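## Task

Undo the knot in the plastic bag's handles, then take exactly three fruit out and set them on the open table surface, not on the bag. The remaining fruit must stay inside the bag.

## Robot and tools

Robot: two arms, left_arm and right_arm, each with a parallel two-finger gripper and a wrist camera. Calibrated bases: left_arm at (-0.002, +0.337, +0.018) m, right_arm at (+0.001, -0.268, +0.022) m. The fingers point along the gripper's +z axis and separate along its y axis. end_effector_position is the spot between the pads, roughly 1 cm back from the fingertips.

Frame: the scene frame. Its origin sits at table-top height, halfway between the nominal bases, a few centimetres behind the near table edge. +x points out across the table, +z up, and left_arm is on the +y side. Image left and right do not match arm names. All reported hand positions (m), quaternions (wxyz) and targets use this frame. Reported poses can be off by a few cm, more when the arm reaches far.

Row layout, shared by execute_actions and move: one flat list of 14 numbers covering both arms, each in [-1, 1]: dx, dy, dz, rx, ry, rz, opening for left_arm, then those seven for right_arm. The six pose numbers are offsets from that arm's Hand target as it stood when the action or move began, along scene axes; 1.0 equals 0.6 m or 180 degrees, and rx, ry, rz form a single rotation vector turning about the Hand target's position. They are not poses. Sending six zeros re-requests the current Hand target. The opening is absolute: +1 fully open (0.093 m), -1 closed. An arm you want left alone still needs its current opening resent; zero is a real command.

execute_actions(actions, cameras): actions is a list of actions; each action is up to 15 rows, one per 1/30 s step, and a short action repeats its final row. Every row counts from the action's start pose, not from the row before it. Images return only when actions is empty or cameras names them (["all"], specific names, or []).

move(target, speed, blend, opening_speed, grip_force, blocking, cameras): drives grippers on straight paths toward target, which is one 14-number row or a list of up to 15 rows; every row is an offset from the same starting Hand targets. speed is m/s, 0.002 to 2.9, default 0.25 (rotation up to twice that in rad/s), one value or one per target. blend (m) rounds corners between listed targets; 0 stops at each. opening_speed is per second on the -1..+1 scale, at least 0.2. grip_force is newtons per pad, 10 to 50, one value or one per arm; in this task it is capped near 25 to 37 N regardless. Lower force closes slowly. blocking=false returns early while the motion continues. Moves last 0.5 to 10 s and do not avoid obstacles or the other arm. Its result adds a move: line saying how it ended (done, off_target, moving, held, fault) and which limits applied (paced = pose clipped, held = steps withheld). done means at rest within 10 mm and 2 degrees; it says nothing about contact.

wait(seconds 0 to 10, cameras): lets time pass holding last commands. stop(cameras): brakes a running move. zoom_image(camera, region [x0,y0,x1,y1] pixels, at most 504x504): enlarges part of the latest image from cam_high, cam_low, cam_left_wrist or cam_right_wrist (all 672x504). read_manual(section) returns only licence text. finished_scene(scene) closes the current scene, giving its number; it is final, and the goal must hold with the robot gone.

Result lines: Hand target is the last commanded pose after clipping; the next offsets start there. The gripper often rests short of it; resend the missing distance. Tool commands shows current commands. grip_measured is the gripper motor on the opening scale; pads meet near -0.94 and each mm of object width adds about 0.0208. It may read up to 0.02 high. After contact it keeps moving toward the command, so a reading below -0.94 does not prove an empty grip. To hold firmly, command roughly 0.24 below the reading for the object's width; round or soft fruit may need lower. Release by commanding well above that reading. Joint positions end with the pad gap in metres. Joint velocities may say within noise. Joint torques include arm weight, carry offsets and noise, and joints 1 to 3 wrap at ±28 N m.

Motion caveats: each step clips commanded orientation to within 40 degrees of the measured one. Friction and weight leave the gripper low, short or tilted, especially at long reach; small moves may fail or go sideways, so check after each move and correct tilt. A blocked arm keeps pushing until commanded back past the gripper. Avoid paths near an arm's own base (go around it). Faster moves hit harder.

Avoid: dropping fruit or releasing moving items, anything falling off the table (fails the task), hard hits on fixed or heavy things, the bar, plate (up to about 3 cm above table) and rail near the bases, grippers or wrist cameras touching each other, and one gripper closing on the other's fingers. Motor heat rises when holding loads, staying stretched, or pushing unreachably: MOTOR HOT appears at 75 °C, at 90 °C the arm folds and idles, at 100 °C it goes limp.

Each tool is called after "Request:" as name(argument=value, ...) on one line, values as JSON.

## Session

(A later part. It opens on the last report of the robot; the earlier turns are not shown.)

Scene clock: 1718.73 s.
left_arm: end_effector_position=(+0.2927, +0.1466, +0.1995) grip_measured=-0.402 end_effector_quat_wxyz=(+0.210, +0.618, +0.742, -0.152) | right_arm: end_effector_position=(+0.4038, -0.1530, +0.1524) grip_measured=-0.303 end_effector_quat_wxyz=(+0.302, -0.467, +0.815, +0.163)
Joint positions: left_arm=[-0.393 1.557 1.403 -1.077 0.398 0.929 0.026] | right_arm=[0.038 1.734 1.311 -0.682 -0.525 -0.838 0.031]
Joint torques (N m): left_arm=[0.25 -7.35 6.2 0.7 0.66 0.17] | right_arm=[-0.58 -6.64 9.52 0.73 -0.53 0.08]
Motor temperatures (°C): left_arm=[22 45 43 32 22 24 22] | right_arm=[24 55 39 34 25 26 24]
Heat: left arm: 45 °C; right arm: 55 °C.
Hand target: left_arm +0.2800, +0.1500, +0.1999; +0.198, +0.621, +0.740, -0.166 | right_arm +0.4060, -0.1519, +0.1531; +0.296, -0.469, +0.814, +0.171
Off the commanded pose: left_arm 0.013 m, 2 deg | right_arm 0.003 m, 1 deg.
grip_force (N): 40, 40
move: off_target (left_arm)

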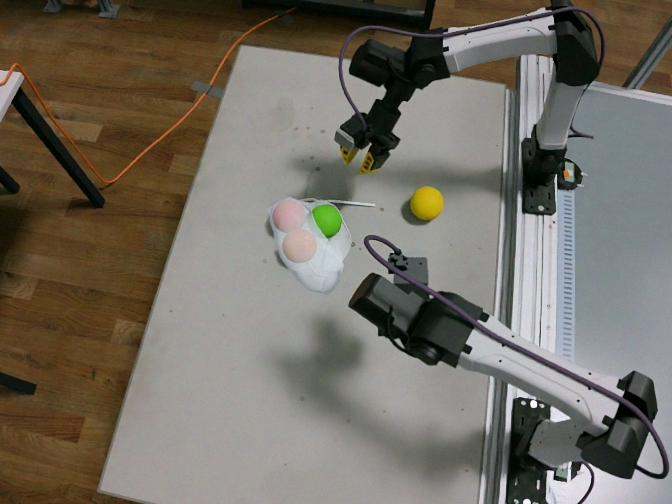

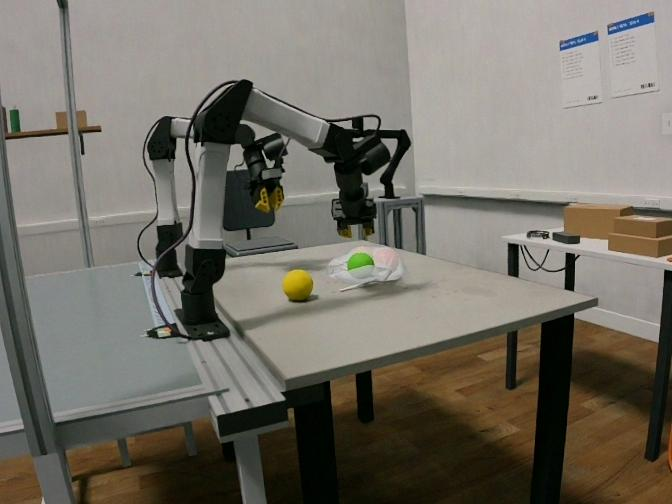

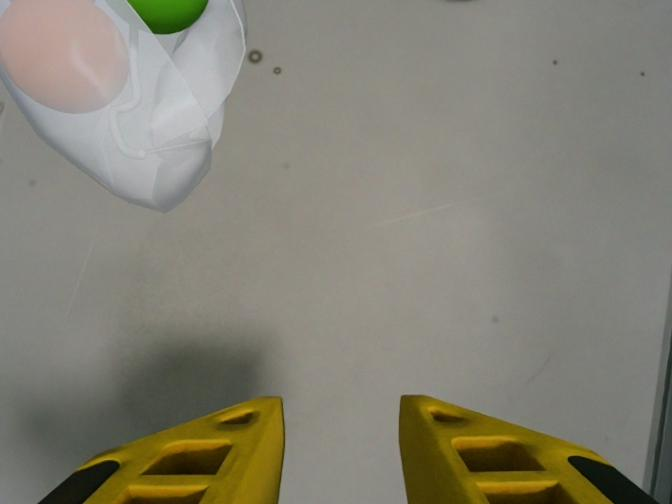

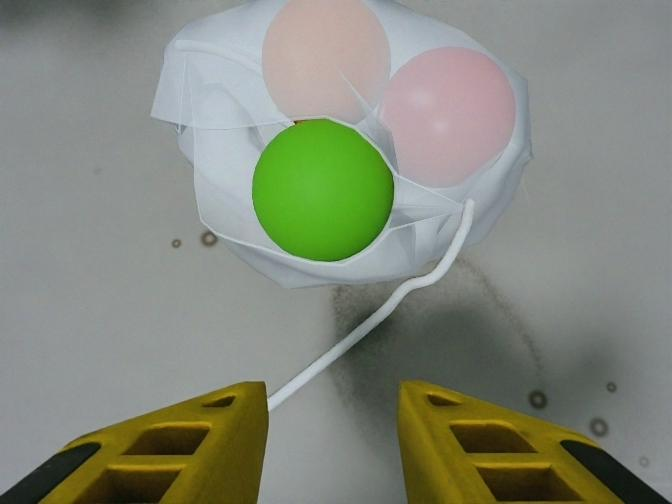

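Request:
move(target=[0, 0, 0, 0, 0, 0, -0.4, 0.0433, 0.1132, -0.0552, -0.0663, 0.0506, -0.0823, 0.85], speed=0.12, cameras=["cam_right_wrist"])

Scene clock: 1754.53 s.
left_arm: end_effector_position=(+0.2927, +0.1466, +0.1995) grip_measured=-0.402 end_effector_quat_wxyz=(+0.210, +0.618, +0.742, -0.152) | right_arm: end_effector_position=(+0.4311, -0.0871, +0.1222) grip_measured=+0.847 end_effector_quat_wxyz=(+0.211, -0.375, +0.899, +0.085)
Joint positions: left_arm=[-0.393 1.557 1.403 -1.077 0.398 0.929 0.026] | right_arm=[0.299 1.952 1.556 -0.755 -0.169 -0.417 0.086]
Joint torques (N m): left_arm=[0.17 -7.36 6.17 0.71 0.66 0.18] | right_arm=[0.53 -8.51 9.68 0.74 -0.03 0.27]
Motor temperatures (°C): left_arm=[22 44 43 31 22 24 22] | right_arm=[24 50 42 32 25 26 24]
Heat: left arm: 44 °C; right arm: 50 °C.
Hand target: left_arm +0.2800, +0.1500, +0.1999; +0.198, +0.621, +0.740, -0.166 | right_arm +0.4320, -0.0840, +0.1200; +0.200, -0.374, +0.902, +0.083
Off the commanded pose: left_arm 0.013 m, 2 deg | right_arm 0.004 m, 1 deg.
grip_force (N): 40, 40
move: off_target (left_arm)
Images, in order (width x height): cam_right_wrist 672x504.

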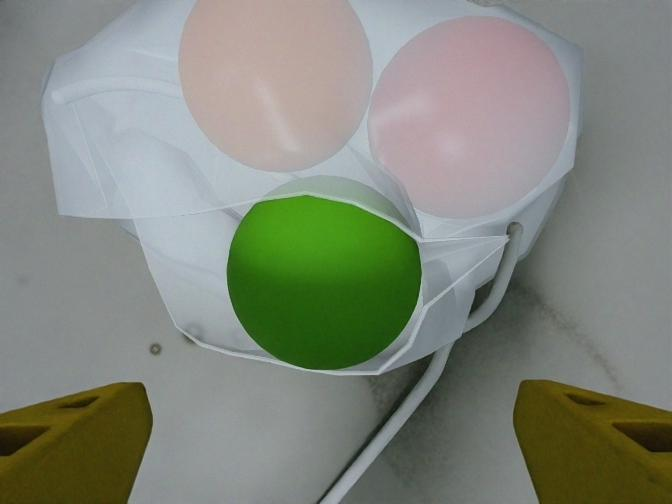

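Request:
zoom_image(camera="cam_right_wrist", region=[300, 150, 580, 400])

Scaled by 1.800 from the camera's 672x504 image, which has a finer 960x720 frame.

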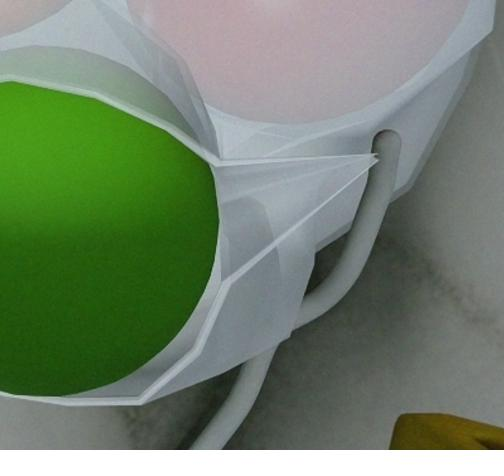

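Request:
move(target=[0, 0, 0, 0, 0, 0, -0.4, 0.002, 0.0027, -0.021, 0, 0, 0.0389, 0.79], speed=0.08, cameras=["cam_right_wrist"])

Scene clock: 1779.07 s.
left_arm: end_effector_position=(+0.2927, +0.1466, +0.1995) grip_measured=-0.402 end_effector_quat_wxyz=(+0.210, +0.618, +0.742, -0.152) | right_arm: end_effector_position=(+0.4303, -0.0822, +0.1087) grip_measured=+0.793 end_effector_quat_wxyz=(+0.201, -0.426, +0.878, +0.089)
Joint positions: left_arm=[-0.393 1.557 1.403 -1.077 0.398 0.929 0.026] | right_arm=[0.299 1.99 1.564 -0.755 -0.197 -0.527 0.083]
Joint torques (N m): left_arm=[0.2 -7.34 6.23 0.71 0.65 0.18] | right_arm=[-1.22 -8.68 9.61 0.76 -0.29 0.03]
Heat: left arm: 44 °C; right arm: 50 °C.
Hand target: left_arm +0.2800, +0.1500, +0.1999; +0.198, +0.621, +0.740, -0.166 | right_arm +0.4332, -0.0825, +0.1073; +0.195, -0.428, +0.877, +0.095
Off the commanded pose: left_arm 0.013 m, 2 deg | right_arm 0.003 m, 1 deg.
grip_force (N): 40, 40
move: off_target (left_arm)
Images, in order (width x height): cam_right_wrist 672x504.

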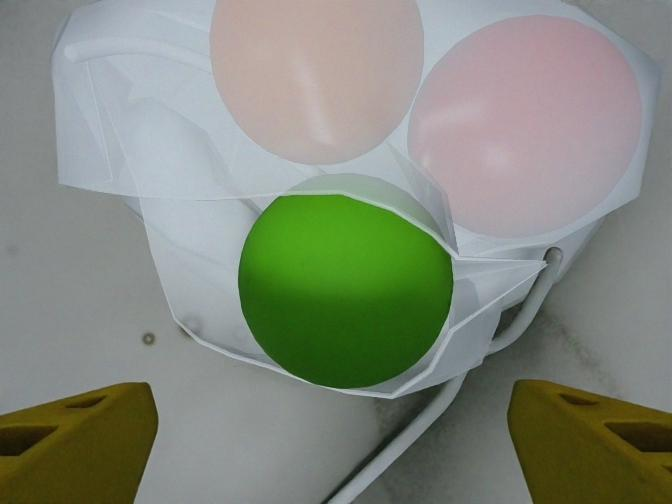

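Request:
move(target=[0, 0, 0, 0, 0, 0, -0.4, 0.0352, 0.0338, -0.0897, 0, 0, 0, 0.79], speed=0.06, cameras=["cam_right_wrist", "cam_low"])

Scene clock: 1787.37 s.
left_arm: end_effector_position=(+0.2927, +0.1466, +0.1995) grip_measured=-0.402 end_effector_quat_wxyz=(+0.210, +0.618, +0.742, -0.152) | right_arm: end_effector_position=(+0.4442, -0.0729, +0.0525) grip_measured=+0.793 end_effector_quat_wxyz=(+0.179, -0.427, +0.882, +0.092)
Joint positions: left_arm=[-0.393 1.557 1.403 -1.077 0.398 0.929 0.026] | right_arm=[0.304 2.142 1.578 -0.662 -0.197 -0.523 0.083]
Joint torques (N m): left_arm=[0.12 -7.3 6.2 0.7 0.67 0.18] | right_arm=[0.94 -9.83 9.22 1.1 -0.24 0.22]
Heat: left arm: 44 °C; right arm: 49 °C.
Hand target: left_arm +0.2800, +0.1500, +0.1999; +0.198, +0.621, +0.740, -0.166 | right_arm +0.4543, -0.0621, +0.0535; +0.195, -0.428, +0.877, +0.095
Off the commanded pose: left_arm 0.013 m, 2 deg | right_arm 0.015 m, 2 deg.
grip_force (N): 40, 40
move: off_target (left_arm, right_arm)
Images, in order (width x height): cam_low 672x504, cam_right_wrist 672x504.

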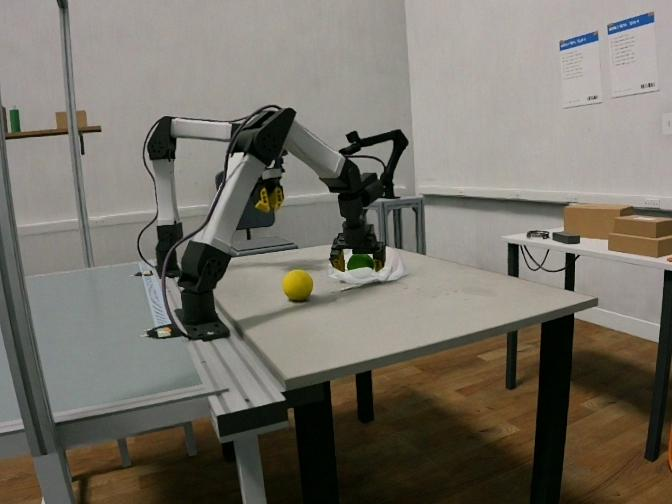

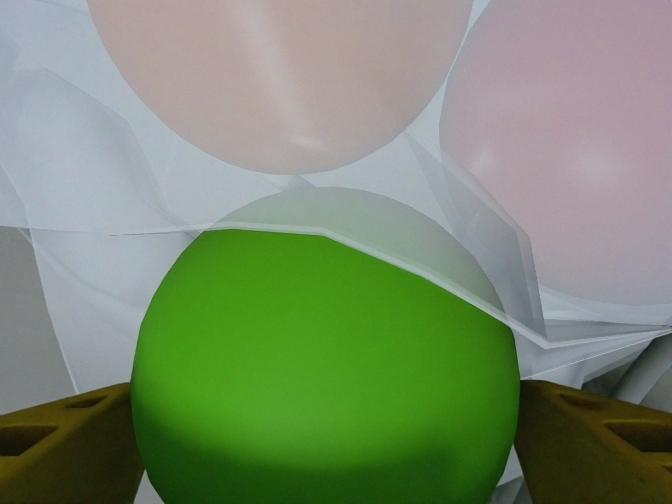

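Request:
move(target=[0, 0, 0, 0, 0, 0, -0.4, 0.0133, 0.0167, 0.0117, 0, 0, 0, 0.79], speed=0.05, cameras=["cam_right_wrist"])

Scene clock: 1797.37 s.
left_arm: end_effector_position=(+0.2927, +0.1466, +0.1995) grip_measured=-0.402 end_effector_quat_wxyz=(+0.210, +0.618, +0.742, -0.152) | right_arm: end_effector_position=(+0.4619, -0.0586, +0.0646) grip_measured=+0.793 end_effector_quat_wxyz=(+0.203, -0.427, +0.876, +0.093)
Joint positions: left_arm=[-0.393 1.557 1.403 -1.077 0.398 0.929 0.026] | right_arm=[0.32 2.174 1.66 -0.662 -0.197 -0.509 0.083]
Joint torques (N m): left_arm=[0.16 -7.36 6.15 0.71 0.66 0.19] | right_arm=[0.85 -9.84 9.5 0.78 -0.12 0.26]
Heat: left arm: 44 °C; right arm: 50 °C.
Hand target: left_arm +0.2800, +0.1500, +0.1999; +0.198, +0.621, +0.740, -0.166 | right_arm +0.4623, -0.0521, +0.0605; +0.195, -0.428, +0.877, +0.095
Off the commanded pose: left_arm 0.013 m, 2 deg | right_arm 0.008 m, 1 deg.
grip_force (N): 40, 40
move: off_target (left_arm)
Images, in order (width x height): cam_right_wrist 672x504.

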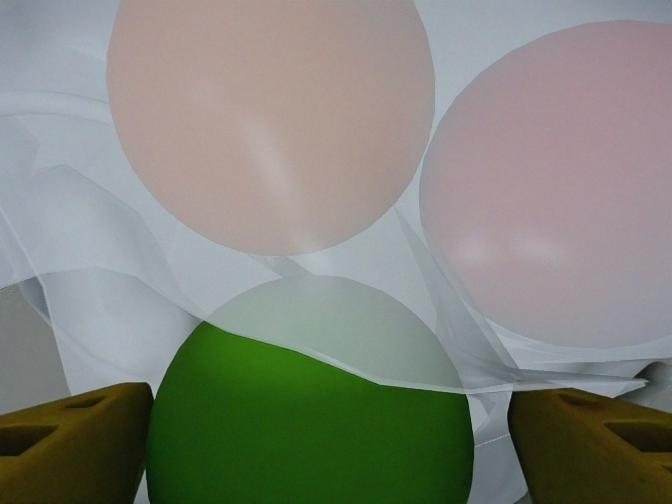

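Request:
zoom_image(camera="cam_right_wrist", region=[380, 320, 672, 504])

Request:
zoom_image(camera="cam_low", region=[315, 220, 415, 300])

Scaled by 1.726 from the camera's 672x504 image, which has a finer 960x720 frame.

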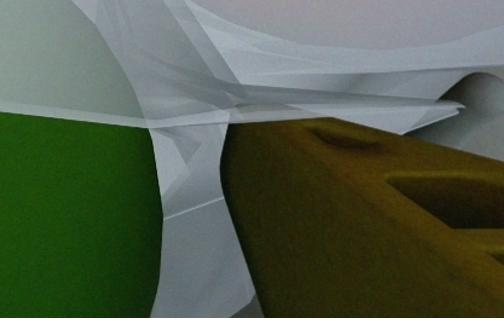

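This scene's latest camera images include none from cam_low. They are from: cam_right_wrist. cam_low's image comes with the result of a call that names it in "cameras".

Request:
move(target=[0, 0, 0, 0, 0, 0, -0.4, 0, 0, 0, 0, 0, 0, 0.3], speed=0.05, grip_force=[40, 20], cameras=["cam_right_wrist", "cam_low"])

Scene clock: 1817.97 s.
left_arm: end_effector_position=(+0.2927, +0.1466, +0.1995) grip_measured=-0.402 end_effector_quat_wxyz=(+0.210, +0.618, +0.742, -0.152) | right_arm: end_effector_position=(+0.4619, -0.0586, +0.0644) grip_measured=+0.378 end_effector_quat_wxyz=(+0.203, -0.427, +0.876, +0.093)
Joint positions: left_arm=[-0.393 1.557 1.403 -1.077 0.398 0.929 0.026] | right_arm=[0.32 2.174 1.66 -0.662 -0.197 -0.509 0.063]
Joint torques (N m): left_arm=[0.16 -7.28 6.19 0.69 0.64 0.17] | right_arm=[0.81 -9.85 9.62 0.82 -0.14 0.19]
Heat: left arm: 43 °C; right arm: 53 °C.
Hand target: left_arm +0.2800, +0.1500, +0.1999; +0.198, +0.621, +0.740, -0.166 | right_arm +0.4623, -0.0521, +0.0605; +0.195, -0.428, +0.877, +0.095
Off the commanded pose: left_arm 0.013 m, 2 deg | right_arm 0.007 m, 1 deg.
grip_force (N): 40, 20
move: off_target (left_arm)
Images, in order (width x height): cam_low 672x504, cam_right_wrist 672x504.

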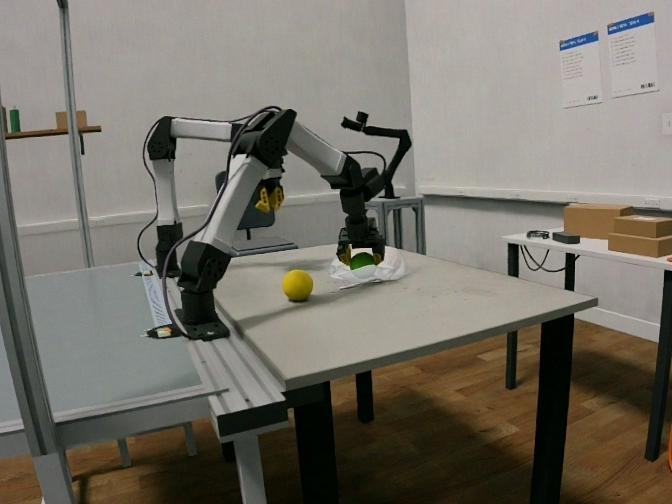

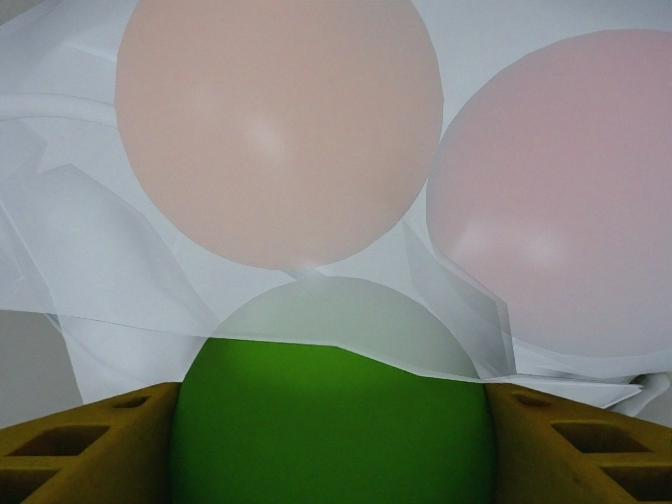

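Request:
zoom_image(camera="cam_right_wrist", region=[420, 330, 640, 504])

Request:
zoom_image(camera="cam_low", region=[315, 220, 415, 300])

Scaled by 2.291 from the camera's 672x504 image, which has a finer 960x720 frame.

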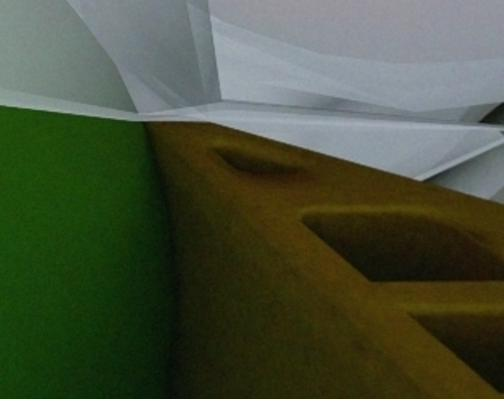

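Scaled by 5.040 from the camera's 672x504 image, which has a finer 960x720 frame.

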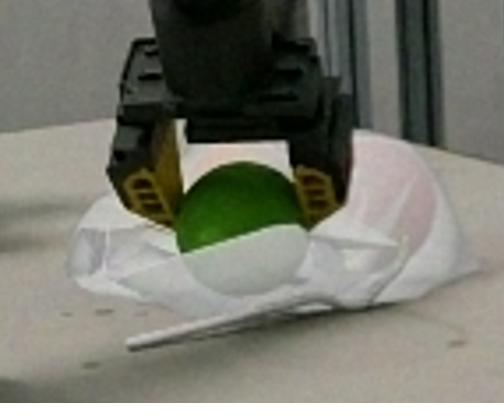

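Request:
move(target=[0, 0, 0, 0, 0, 0, -0.4, -0.0255, -0.0398, 0.1242, 0, 0, 0, 0.3], speed=0.06, cameras=["cam_right_wrist", "cam_low"])

Request:
zoom_image(camera="cam_low", region=[315, 200, 425, 300])

Scene clock: 1825.63 s.
left_arm: end_effector_position=(+0.2927, +0.1466, +0.1995) grip_measured=-0.402 end_effector_quat_wxyz=(+0.210, +0.618, +0.742, -0.152) | right_arm: end_effector_position=(+0.4425, -0.0758, +0.1023) grip_measured=+0.349 end_effector_quat_wxyz=(+0.165, -0.426, +0.885, +0.094)
Joint positions: left_arm=[-0.393 1.557 1.403 -1.077 0.398 0.929 0.026] | right_arm=[0.302 2.111 1.742 -0.887 -0.197 -0.523 0.062]
Joint torques (N m): left_arm=[0.17 -7.32 6.16 0.69 0.67 0.17] | right_arm=[-0.84 -15.65 9.4 0.64 -0.27 0.08]
Motor temperatures (°C): left_arm=[22 43 42 30 22 24 22] | right_arm=[24 55 44 30 25 26 24]
Heat: left arm: 43 °C; right arm: 55 °C.
Hand target: left_arm +0.2800, +0.1500, +0.1999; +0.198, +0.621, +0.740, -0.166 | right_arm +0.4470, -0.0759, +0.1350; +0.195, -0.428, +0.877, +0.095
Off the commanded pose: left_arm 0.013 m, 2 deg | right_arm 0.033 m, 4 deg.
grip_force (N): 40, 20
move: off_target (left_arm, right_arm)
Images, in order (width x height): cam_low 672x504, cam_right_wrist 672x504.

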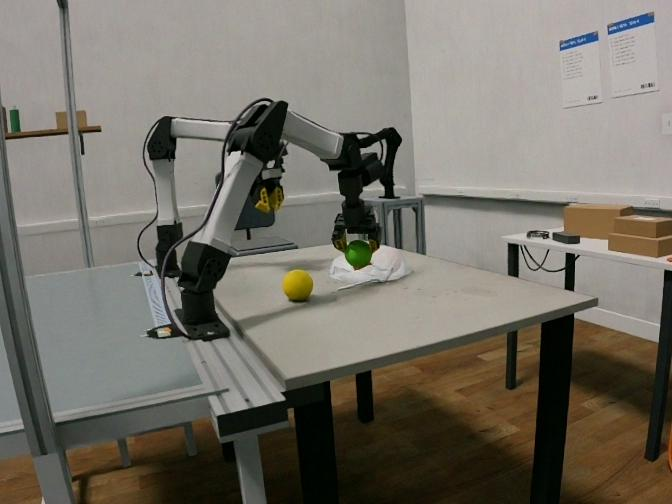

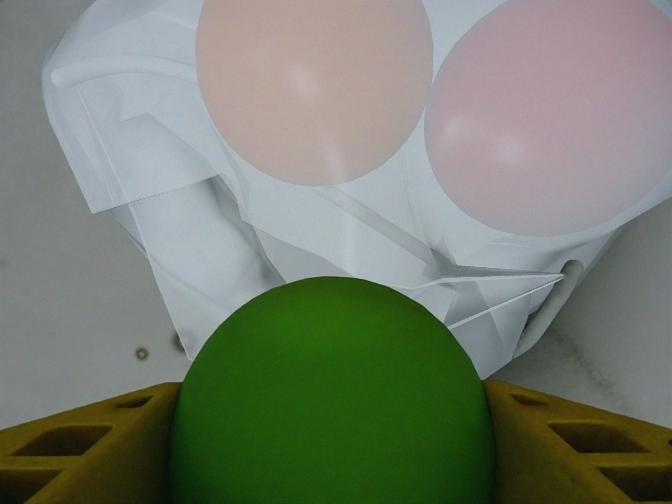

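Scaled by 4.582 from the camera's 672x504 image, which has a finer 960x720 frame.

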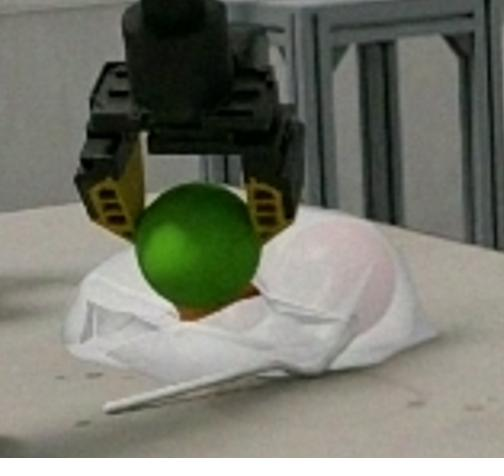

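Request:
move(target=[[0, 0, 0, 0, 0, 0, -0.4, -0.0167, -0.0117, 0.05, 0, 0, 0, 0.3], [0, 0, 0, 0, 0, 0, -0.4, -0.1867, -0.3402, 0.0333, 0, 0, -0.194, 0.3], [0, 0, 0, 0, 0, 0, -0.4, -0.1867, -0.3402, -0.0917, 0, 0, -0.194, 0.3]], speed=[0.1, 0.2, 0.1], blend=[0.02, 0.02, 0], cameras=["cam_right_wrist", "cam_low", "cam_high"])

Scene clock: 1836.40 s.
left_arm: end_effector_position=(+0.2927, +0.1466, +0.1995) grip_measured=-0.402 end_effector_quat_wxyz=(+0.210, +0.618, +0.742, -0.152) | right_arm: end_effector_position=(+0.3319, -0.2760, +0.0845) grip_measured=+0.349 end_effector_quat_wxyz=(+0.210, -0.153, +0.965, +0.036)
Joint positions: left_arm=[-0.393 1.557 1.403 -1.077 0.398 0.929 0.026] | right_arm=[-0.143 1.491 0.886 -0.562 -0.154 -0.386 0.062]
Joint torques (N m): left_arm=[0.16 -7.34 6.16 0.71 0.65 0.17] | right_arm=[-1.4 -4.94 5.74 1.28 -0.12 0.18]
Motor temperatures (°C): left_arm=[22 43 42 29 22 24 22] | right_arm=[24 59 44 30 25 26 24]
Heat: left arm: 43 °C; right arm: 59 °C.
Hand target: left_arm +0.2800, +0.1500, +0.1999; +0.198, +0.621, +0.740, -0.166 | right_arm +0.3349, -0.2801, +0.0801; +0.214, -0.145, +0.965, +0.032
Off the commanded pose: left_arm 0.013 m, 2 deg | right_arm 0.007 m, 1 deg.
grip_force (N): 40, 20
move: off_target (left_arm); blend cut to 0.0164 m at target 1
Images, in order (width x height): cam_high 672x504, cam_low 672x504, cam_right_wrist 672x504.

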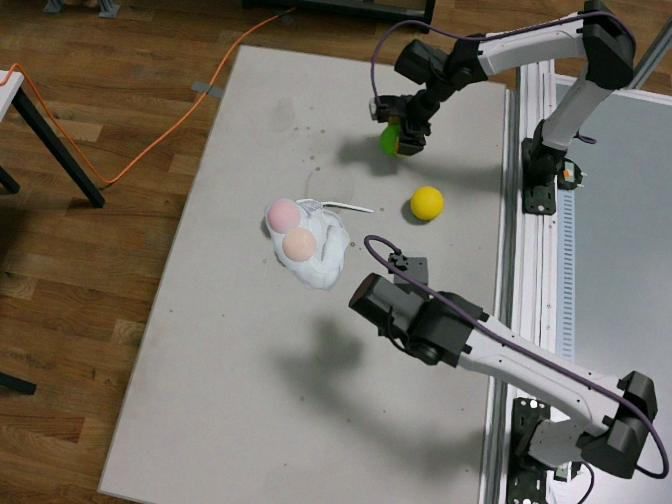

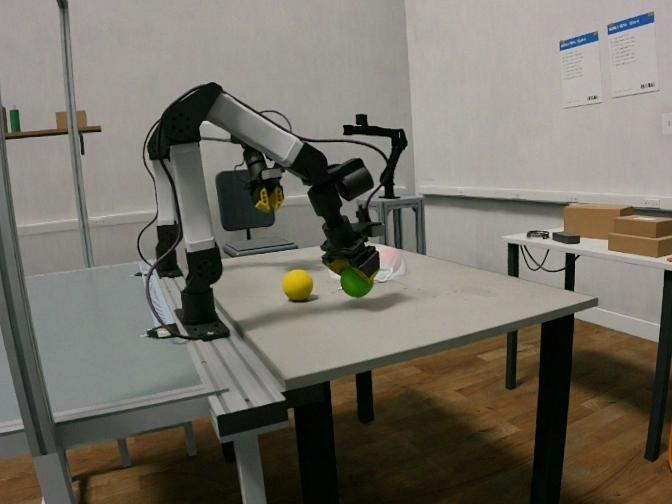

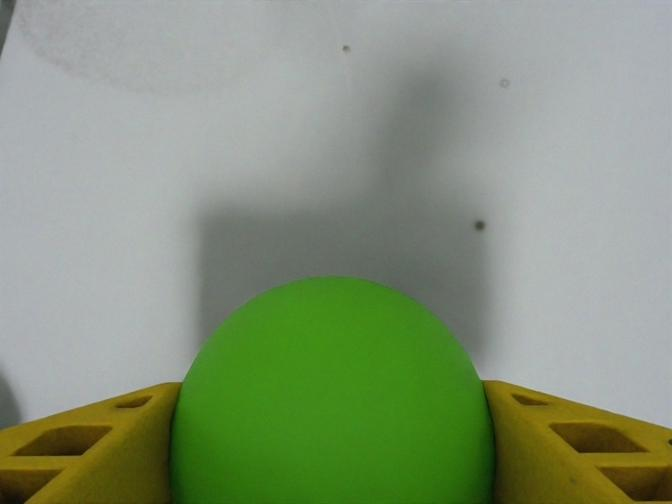

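Request:
move(target=[0, 0, 0, 0, 0, 0, -0.4, 0, 0, -0.03, 0, 0, 0, 0.3], speed=0.04)

Scene clock: 1840.53 s.
left_arm: end_effector_position=(+0.2927, +0.1466, +0.1995) grip_measured=-0.402 end_effector_quat_wxyz=(+0.210, +0.618, +0.742, -0.152) | right_arm: end_effector_position=(+0.3328, -0.2770, +0.0673) grip_measured=+0.349 end_effector_quat_wxyz=(+0.211, -0.151, +0.965, +0.035)
Joint positions: left_arm=[-0.393 1.557 1.403 -1.077 0.398 0.929 0.026] | right_arm=[-0.147 1.522 0.839 -0.482 -0.154 -0.386 0.062]
Joint torques (N m): left_arm=[0.24 -7.34 6.15 0.71 0.66 0.2] | right_arm=[-0.91 -5.01 5.6 1.24 -0.08 0.19]
Motor temperatures (°C): left_arm=[22 43 42 29 22 24 22] | right_arm=[24 57 43 30 25 26 24]
Heat: left arm: 43 °C; right arm: 57 °C.
Hand target: left_arm +0.2800, +0.1500, +0.1999; +0.198, +0.621, +0.740, -0.166 | right_arm +0.3349, -0.2801, +0.0620; +0.214, -0.145, +0.965, +0.032
Off the commanded pose: left_arm 0.013 m, 2 deg | right_arm 0.006 m, 1 deg.
grip_force (N): 40, 20
move: off_target (left_arm)

Request:
move(target=[0, 0, 0, 0, 0, 0, -0.4, 0, 0, -0.0117, 0, 0, 0, 0.3], speed=0.03)

Request:
move(target=[0, 0, 0, 0, 0, 0, -0.4, 0, 0, -0.0117, 0, 0, 0, 0.3], speed=0.03, cameras=["cam_low"])

Scene clock: 1844.80 s.
left_arm: end_effector_position=(+0.2927, +0.1466, +0.1995) grip_measured=-0.402 end_effector_quat_wxyz=(+0.210, +0.618, +0.742, -0.152) | right_arm: end_effector_position=(+0.3339, -0.2770, +0.0621) grip_measured=+0.349 end_effector_quat_wxyz=(+0.214, -0.151, +0.965, +0.034)
Joint positions: left_arm=[-0.393 1.557 1.403 -1.077 0.398 0.929 0.026] | right_arm=[-0.147 1.533 0.825 -0.451 -0.154 -0.386 0.062]
Joint torques (N m): left_arm=[0.21 -7.32 6.22 0.69 0.66 0.19] | right_arm=[-1.06 -4.92 5.14 1.28 -0.1 0.14]
Motor temperatures (°C): left_arm=[22 43 42 29 22 24 22] | right_arm=[24 56 43 31 25 26 24]
Heat: left arm: 43 °C; right arm: 56 °C.
Hand target: left_arm +0.2800, +0.1500, +0.1999; +0.198, +0.621, +0.740, -0.166 | right_arm +0.3349, -0.2801, +0.0549; +0.214, -0.145, +0.965, +0.032
Off the commanded pose: left_arm 0.013 m, 2 deg | right_arm 0.008 m, 1 deg.
grip_force (N): 40, 20
move: off_target (left_arm)

Scene clock: 1845.57 s.
left_arm: end_effector_position=(+0.2927, +0.1466, +0.1995) grip_measured=-0.402 end_effector_quat_wxyz=(+0.210, +0.618, +0.742, -0.152) | right_arm: end_effector_position=(+0.3367, -0.2770, +0.0602) grip_measured=+0.349 end_effector_quat_wxyz=(+0.222, -0.151, +0.963, +0.033)
Joint positions: left_arm=[-0.393 1.557 1.403 -1.077 0.398 0.929 0.026] | right_arm=[-0.147 1.537 0.813 -0.419 -0.156 -0.386 0.062]
Joint torques (N m): left_arm=[0.09 -7.34 6.16 0.7 0.66 0.17] | right_arm=[-1.1 -3.95 4.62 1.29 -0.09 0.17]
Motor temperatures (°C): left_arm=[22 43 42 29 22 24 22] | right_arm=[24 55 42 31 25 26 25]
Heat: left arm: 43 °C; right arm: 55 °C.
Hand target: left_arm +0.2800, +0.1500, +0.1999; +0.198, +0.621, +0.740, -0.166 | right_arm +0.3349, -0.2801, +0.0480; +0.214, -0.145, +0.965, +0.032
Off the commanded pose: left_arm 0.013 m, 2 deg | right_arm 0.013 m, 1 deg.
grip_force (N): 40, 20
move: off_target (left_arm, right_arm)
Images, in order (width x height): cam_low 672x504.

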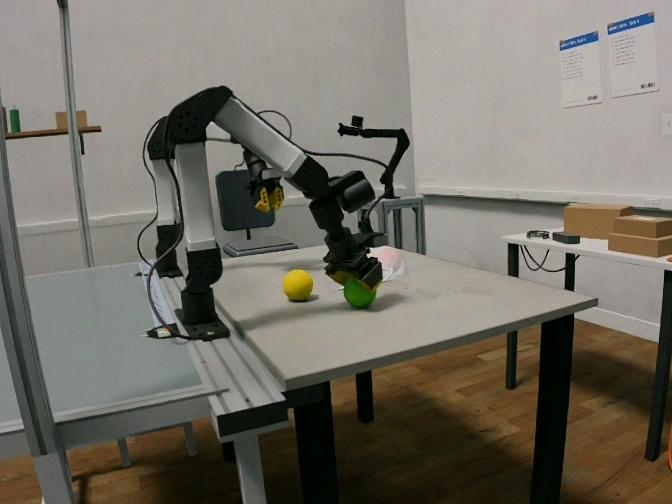

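Request:
move(target=[0, 0, 0, 0, 0, 0, -0.4, 0.0, 0, 0.0167, 0, 0, 0, 0.3], speed=0.05)

Request:
move(target=[0, 0, 0, 0, 0, 0, -0.4, 0, 0, 0, 0, 0, 0, 0.9], speed=0.05, opening_speed=0.3, cameras=["cam_right_wrist", "cam_low"])

Scene clock: 1849.43 s.
left_arm: end_effector_position=(+0.2927, +0.1466, +0.1995) grip_measured=-0.402 end_effector_quat_wxyz=(+0.210, +0.618, +0.742, -0.152) | right_arm: end_effector_position=(+0.3367, -0.2770, +0.0602) grip_measured=+0.349 end_effector_quat_wxyz=(+0.222, -0.151, +0.963, +0.033)
Joint positions: left_arm=[-0.393 1.557 1.403 -1.077 0.398 0.929 0.026] | right_arm=[-0.147 1.537 0.813 -0.419 -0.156 -0.386 0.062]
Joint torques (N m): left_arm=[0.2 -7.38 6.16 0.72 0.66 0.17] | right_arm=[-1.17 -5.67 6.83 0.89 -0.09 0.16]
Heat: left arm: 43 °C; right arm: 54 °C.
Hand target: left_arm +0.2800, +0.1500, +0.1999; +0.198, +0.621, +0.740, -0.166 | right_arm +0.3349, -0.2801, +0.0580; +0.214, -0.145, +0.965, +0.032
Off the commanded pose: left_arm 0.013 m, 2 deg | right_arm 0.004 m, 1 deg.
grip_force (N): 40, 20
move: off_target (left_arm)

Scene clock: 1851.63 s.
left_arm: end_effector_position=(+0.2927, +0.1466, +0.1995) grip_measured=-0.402 end_effector_quat_wxyz=(+0.210, +0.618, +0.742, -0.152) | right_arm: end_effector_position=(+0.3367, -0.2770, +0.0602) grip_measured=+0.897 end_effector_quat_wxyz=(+0.222, -0.151, +0.963, +0.033)
Joint positions: left_arm=[-0.393 1.557 1.403 -1.077 0.398 0.929 0.026] | right_arm=[-0.147 1.537 0.813 -0.419 -0.156 -0.386 0.088]
Joint torques (N m): left_arm=[0.16 -7.34 6.15 0.7 0.65 0.17] | right_arm=[-1.02 -5.61 6.79 0.89 -0.07 0.17]
Heat: left arm: 43 °C; right arm: 53 °C.
Hand target: left_arm +0.2800, +0.1500, +0.1999; +0.198, +0.621, +0.740, -0.166 | right_arm +0.3349, -0.2801, +0.0580; +0.214, -0.145, +0.965, +0.032
Off the commanded pose: left_arm 0.013 m, 2 deg | right_arm 0.004 m, 1 deg.
grip_force (N): 40, 20
move: off_target (left_arm)
Images, in order (width x height): cam_low 672x504, cam_right_wrist 672x504.

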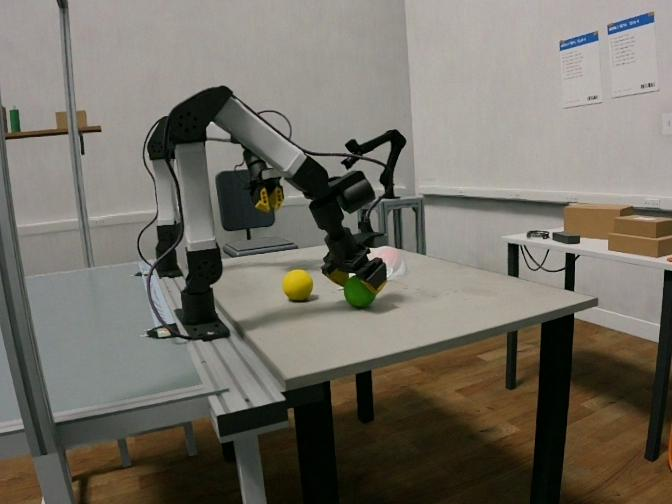

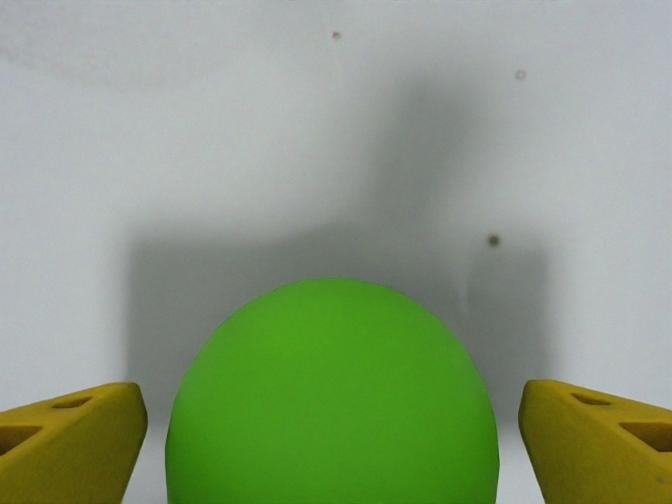

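Request:
move(target=[[0, 0, 0, 0, 0, 0, -0.4, -0.07, -0.0217, 0.158, 0, 0, 0, 0.9], [0, 0, 0, 0, 0, 0, -0.4, 0.1952, 0.2335, 0.195, 0.0532, -0.0665, 0.2369, 0.5]], speed=[0.1, 0.2], blend=[0.02, 0], cameras=["all"])

Scene clock: 1863.20 s.
left_arm: end_effector_position=(+0.2927, +0.1466, +0.1995) grip_measured=-0.402 end_effector_quat_wxyz=(+0.210, +0.618, +0.742, -0.152) | right_arm: end_effector_position=(+0.4521, -0.1470, +0.1746) grip_measured=+0.503 end_effector_quat_wxyz=(+0.302, -0.462, +0.818, +0.160)
Joint positions: left_arm=[-0.393 1.557 1.403 -1.077 0.398 0.929 0.026] | right_arm=[0.047 1.902 1.611 -0.804 -0.513 -0.817 0.069]
Joint torques (N m): left_arm=[0.14 -7.35 6.2 0.71 0.68 0.19] | right_arm=[0.57 -8.2 9.91 0.73 -0.53 0.04]
Heat: left arm: 43 °C; right arm: 51 °C.
Hand target: left_arm +0.2800, +0.1500, +0.1999; +0.198, +0.621, +0.740, -0.166 | right_arm +0.4521, -0.1400, +0.1750; +0.296, -0.470, +0.814, +0.171
Off the commanded pose: left_arm 0.013 m, 2 deg | right_arm 0.007 m, 2 deg.
grip_force (N): 40, 20
move: off_target (left_arm)

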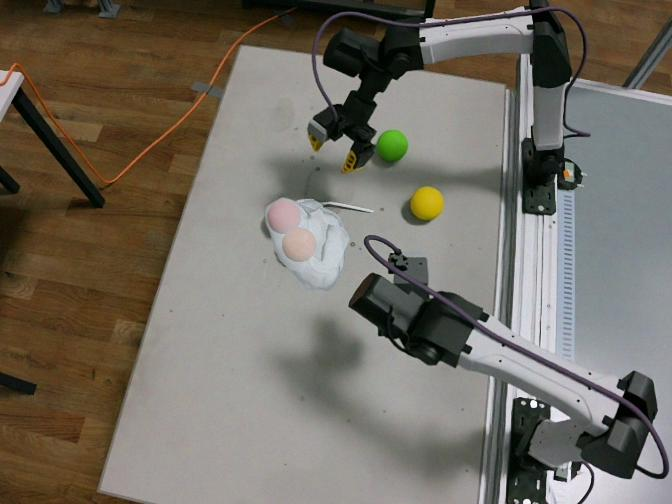

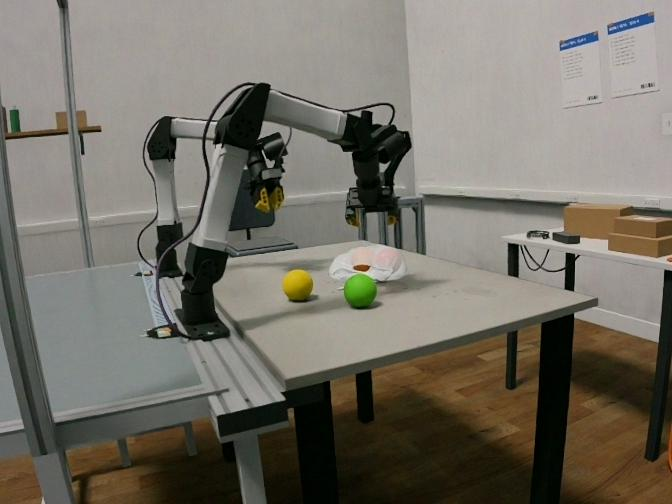

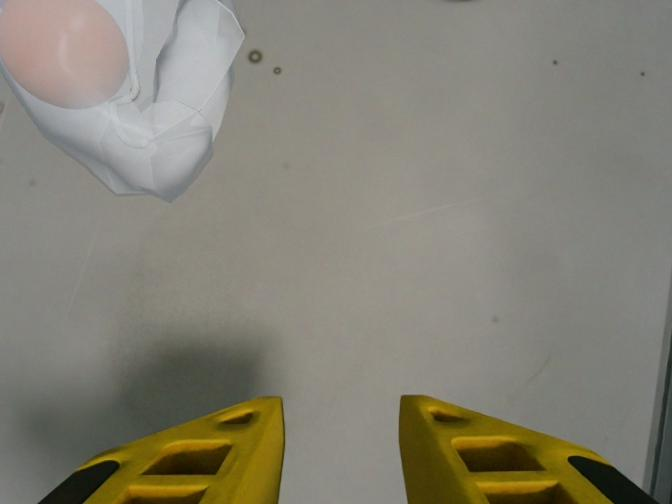

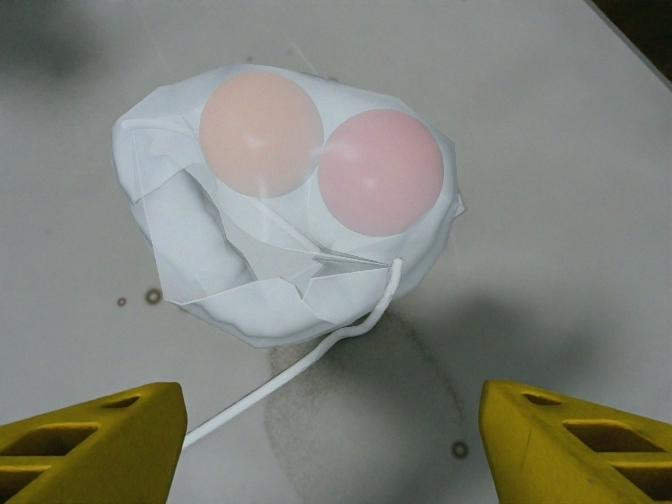

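Request:
zoom_image(camera="cam_right_wrist", region=[90, 40, 490, 360])

Request:
zoom_image(camera="cam_low", region=[315, 220, 425, 300])

Scaled by 1.260 from the camera's 672x504 image, which has a finer 960x720 frame.

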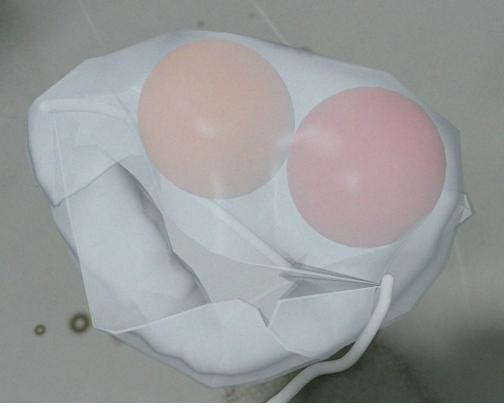

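Scaled by 4.582 from the camera's 672x504 image, which has a finer 960x720 frame.

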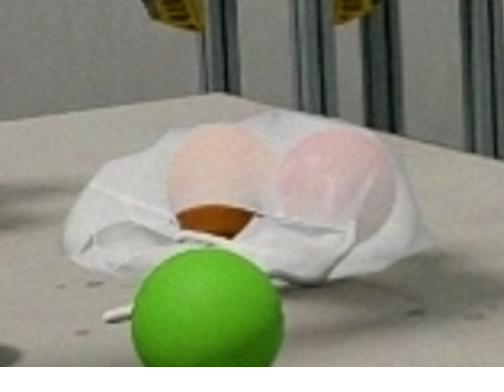

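Request:
move(target=[[0, 0, 0, 0, 0, 0, -0.4, -0.0533, -0.0333, -0.0417, 0.2501, 0.2822, -0.3533, -0.45], [0, 0, 0, 0, 0, 0, -0.4, -0.033, 0.0283, -0.1417, 0.2501, 0.2822, -0.3533, -0.45]], speed=[0.3, 0.1], blend=[0.01, 0], grip_force=[40, 40], cameras=["cam_right_wrist"])

Scene clock: 1911.57 s.
left_arm: end_effector_position=(+0.2927, +0.1466, +0.1995) grip_measured=-0.402 end_effector_quat_wxyz=(+0.210, +0.618, +0.742, -0.152) | right_arm: end_effector_position=(+0.4314, -0.1256, +0.0975) grip_measured=-0.447 end_effector_quat_wxyz=(+0.129, +0.250, +0.850, +0.445)
Joint positions: left_arm=[-0.393 1.557 1.403 -1.077 0.398 0.929 0.026] | right_arm=[0.038 1.858 1.046 -0.046 -0.697 0.913 0.024]
Joint torques (N m): left_arm=[0.2 -7.31 6.11 0.71 0.66 0.17] | right_arm=[0.55 -7.77 5.39 1.63 -0.2 0.18]
Motor temperatures (°C): left_arm=[22 42 42 29 22 24 22] | right_arm=[24 50 45 29 25 26 24]
Heat: left arm: 42 °C; right arm: 50 °C.
Hand target: left_arm +0.2800, +0.1500, +0.1999; +0.198, +0.621, +0.740, -0.166 | right_arm +0.4323, -0.1230, +0.0899; +0.131, +0.252, +0.850, +0.443
Off the commanded pose: left_arm 0.013 m, 2 deg | right_arm 0.008 m, 0 deg.
grip_force (N): 40, 40
move: off_target (left_arm)
Images, in order (width x height): cam_right_wrist 672x504.

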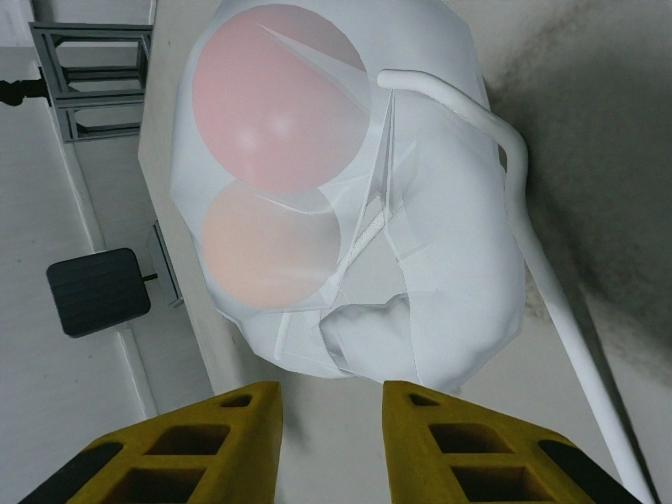

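Request:
zoom_image(camera="cam_right_wrist", region=[240, 50, 530, 410])

Scaled by 1.400 from the camera's 672x504 image, which has a finer 960x720 frame.

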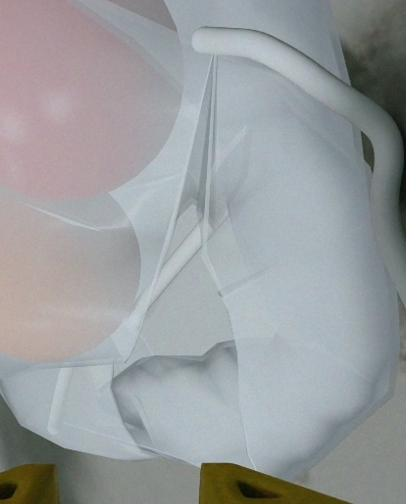

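Request:
move(target=[0, 0, 0, 0, 0, 0, -0.4, 0.0645, 0.1083, -0.0898, 0, 0, 0, -0.45], speed=0.06, cameras=["cam_right_wrist"])

Scene clock: 1930.87 s.
left_arm: end_effector_position=(+0.2927, +0.1466, +0.1995) grip_measured=-0.402 end_effector_quat_wxyz=(+0.210, +0.618, +0.742, -0.152) | right_arm: end_effector_position=(+0.4638, -0.0628, +0.0413) grip_measured=-0.447 end_effector_quat_wxyz=(+0.125, +0.250, +0.851, +0.445)
Joint positions: left_arm=[-0.393 1.557 1.403 -1.077 0.398 0.929 0.026] | right_arm=[0.185 2.123 1.151 0.188 -0.601 1.048 0.024]
Joint torques (N m): left_arm=[0.23 -7.31 6.13 0.72 0.66 0.18] | right_arm=[0.69 -8.42 8.06 1.61 -0.05 0.18]
Heat: left arm: 42 °C; right arm: 51 °C.
Hand target: left_arm +0.2800, +0.1500, +0.1999; +0.198, +0.621, +0.740, -0.166 | right_arm +0.4710, -0.0581, +0.0360; +0.131, +0.252, +0.850, +0.443
Off the commanded pose: left_arm 0.013 m, 2 deg | right_arm 0.010 m, 1 deg.
grip_force (N): 40, 40
move: off_target (left_arm)
Images, in order (width x height): cam_right_wrist 672x504.

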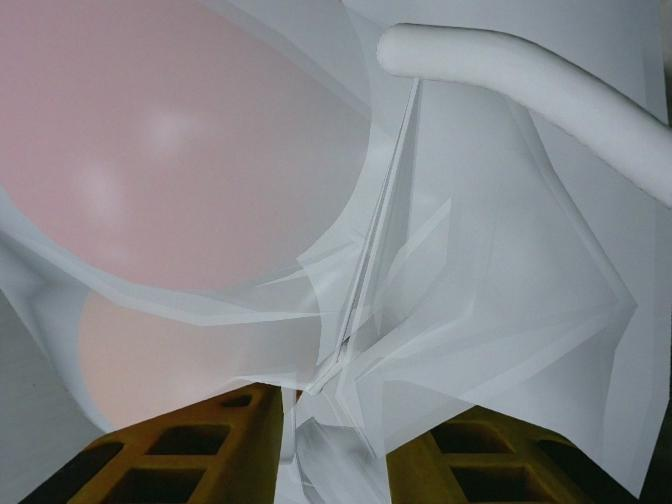

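Request:
zoom_image(camera="cam_right_wrist", region=[220, 240, 520, 504])

Scaled by 1.680 from the camera's 672x504 image, which has a finer 960x720 frame.

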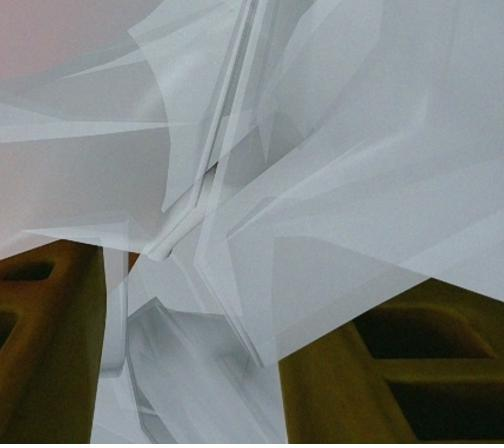

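Request:
move(target=[0, 0, 0, 0, 0, 0, -0.4, -0.0645, -0.1083, 0.0898, 0, 0, 0, -0.45], speed=0.08, cameras=["cam_right_wrist"])

Scene clock: 1968.73 s.
left_arm: end_effector_position=(+0.2927, +0.1466, +0.1995) grip_measured=-0.402 end_effector_quat_wxyz=(+0.210, +0.618, +0.742, -0.152) | right_arm: end_effector_position=(+0.4406, -0.1220, +0.0805) grip_measured=-0.447 end_effector_quat_wxyz=(+0.136, +0.257, +0.850, +0.439)
Joint positions: left_arm=[-0.393 1.557 1.403 -1.077 0.398 0.929 0.026] | right_arm=[0.053 1.917 1.048 0.026 -0.666 0.936 0.024]
Joint torques (N m): left_arm=[0.2 -7.32 6.17 0.71 0.68 0.2] | right_arm=[-0.8 -12.96 5.11 1.03 -0.53 -0.02]
Heat: left arm: 42 °C; right arm: 53 °C.
Hand target: left_arm +0.2800, +0.1500, +0.1999; +0.198, +0.621, +0.740, -0.166 | right_arm +0.4323, -0.1230, +0.0900; +0.131, +0.252, +0.850, +0.443
Off the commanded pose: left_arm 0.013 m, 2 deg | right_arm 0.013 m, 1 deg.
grip_force (N): 40, 40
move: off_target (left_arm, right_arm)
Images, in order (width x height): cam_right_wrist 672x504.

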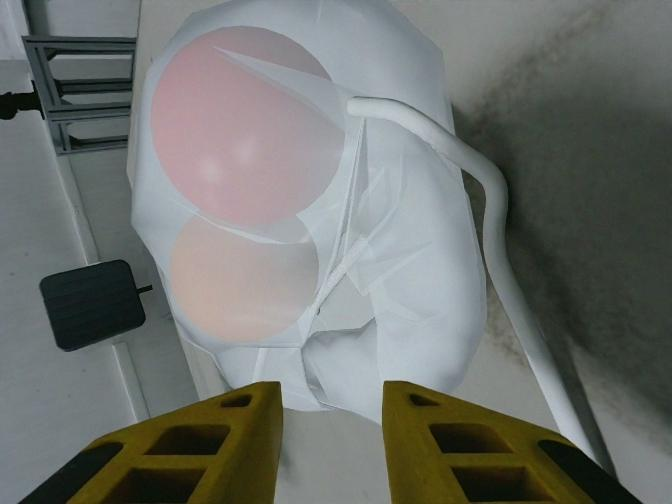

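Request:
move(target=[0, 0, 0, 0, 0, 0, -0.4, 0.0263, 0.046, 0.055, -0.1359, 0.0968, -0.027, -0.5], speed=0.15, cameras=["cam_right_wrist"])

Scene clock: 1989.03 s.
left_arm: end_effector_position=(+0.2927, +0.1466, +0.1995) grip_measured=-0.402 end_effector_quat_wxyz=(+0.210, +0.618, +0.742, -0.152) | right_arm: end_effector_position=(+0.4472, -0.0990, +0.1250) grip_measured=-0.497 end_effector_quat_wxyz=(+0.077, +0.315, +0.922, +0.213)
Joint positions: left_arm=[-0.393 1.557 1.403 -1.077 0.398 0.929 0.026] | right_arm=[0.241 2.023 1.676 -0.841 -0.235 0.985 0.021]
Joint torques (N m): left_arm=[0.17 -7.34 6.16 0.69 0.67 0.16] | right_arm=[0.51 -9.03 9.73 0.65 -0.04 0.2]
Heat: left arm: 42 °C; right arm: 54 °C.
Hand target: left_arm +0.2800, +0.1500, +0.1999; +0.198, +0.621, +0.740, -0.166 | right_arm +0.4481, -0.0954, +0.1230; +0.071, +0.318, +0.923, +0.205
Off the commanded pose: left_arm 0.013 m, 2 deg | right_arm 0.004 m, 1 deg.
grip_force (N): 40, 40
move: off_target (left_arm)
Images, in order (width x height): cam_right_wrist 672x504.

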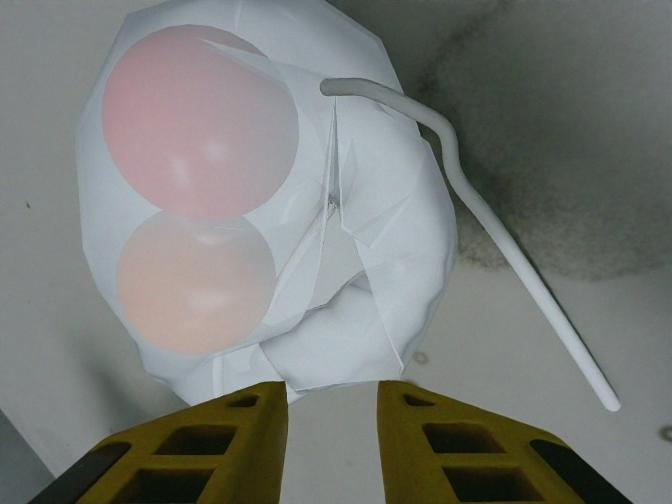

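Request:
zoom_image(camera="cam_right_wrist", region=[180, 60, 480, 400])

Scaled by 1.482 from the camera's 672x504 image, which has a finer 960x720 frame.

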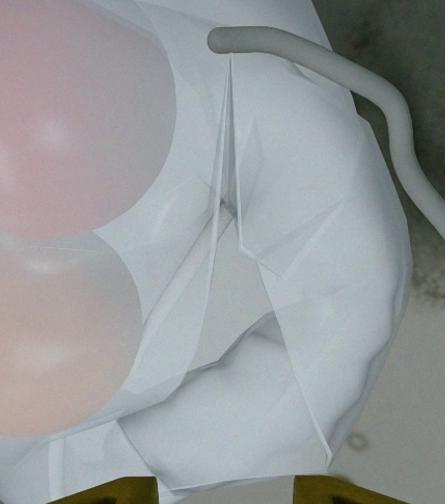

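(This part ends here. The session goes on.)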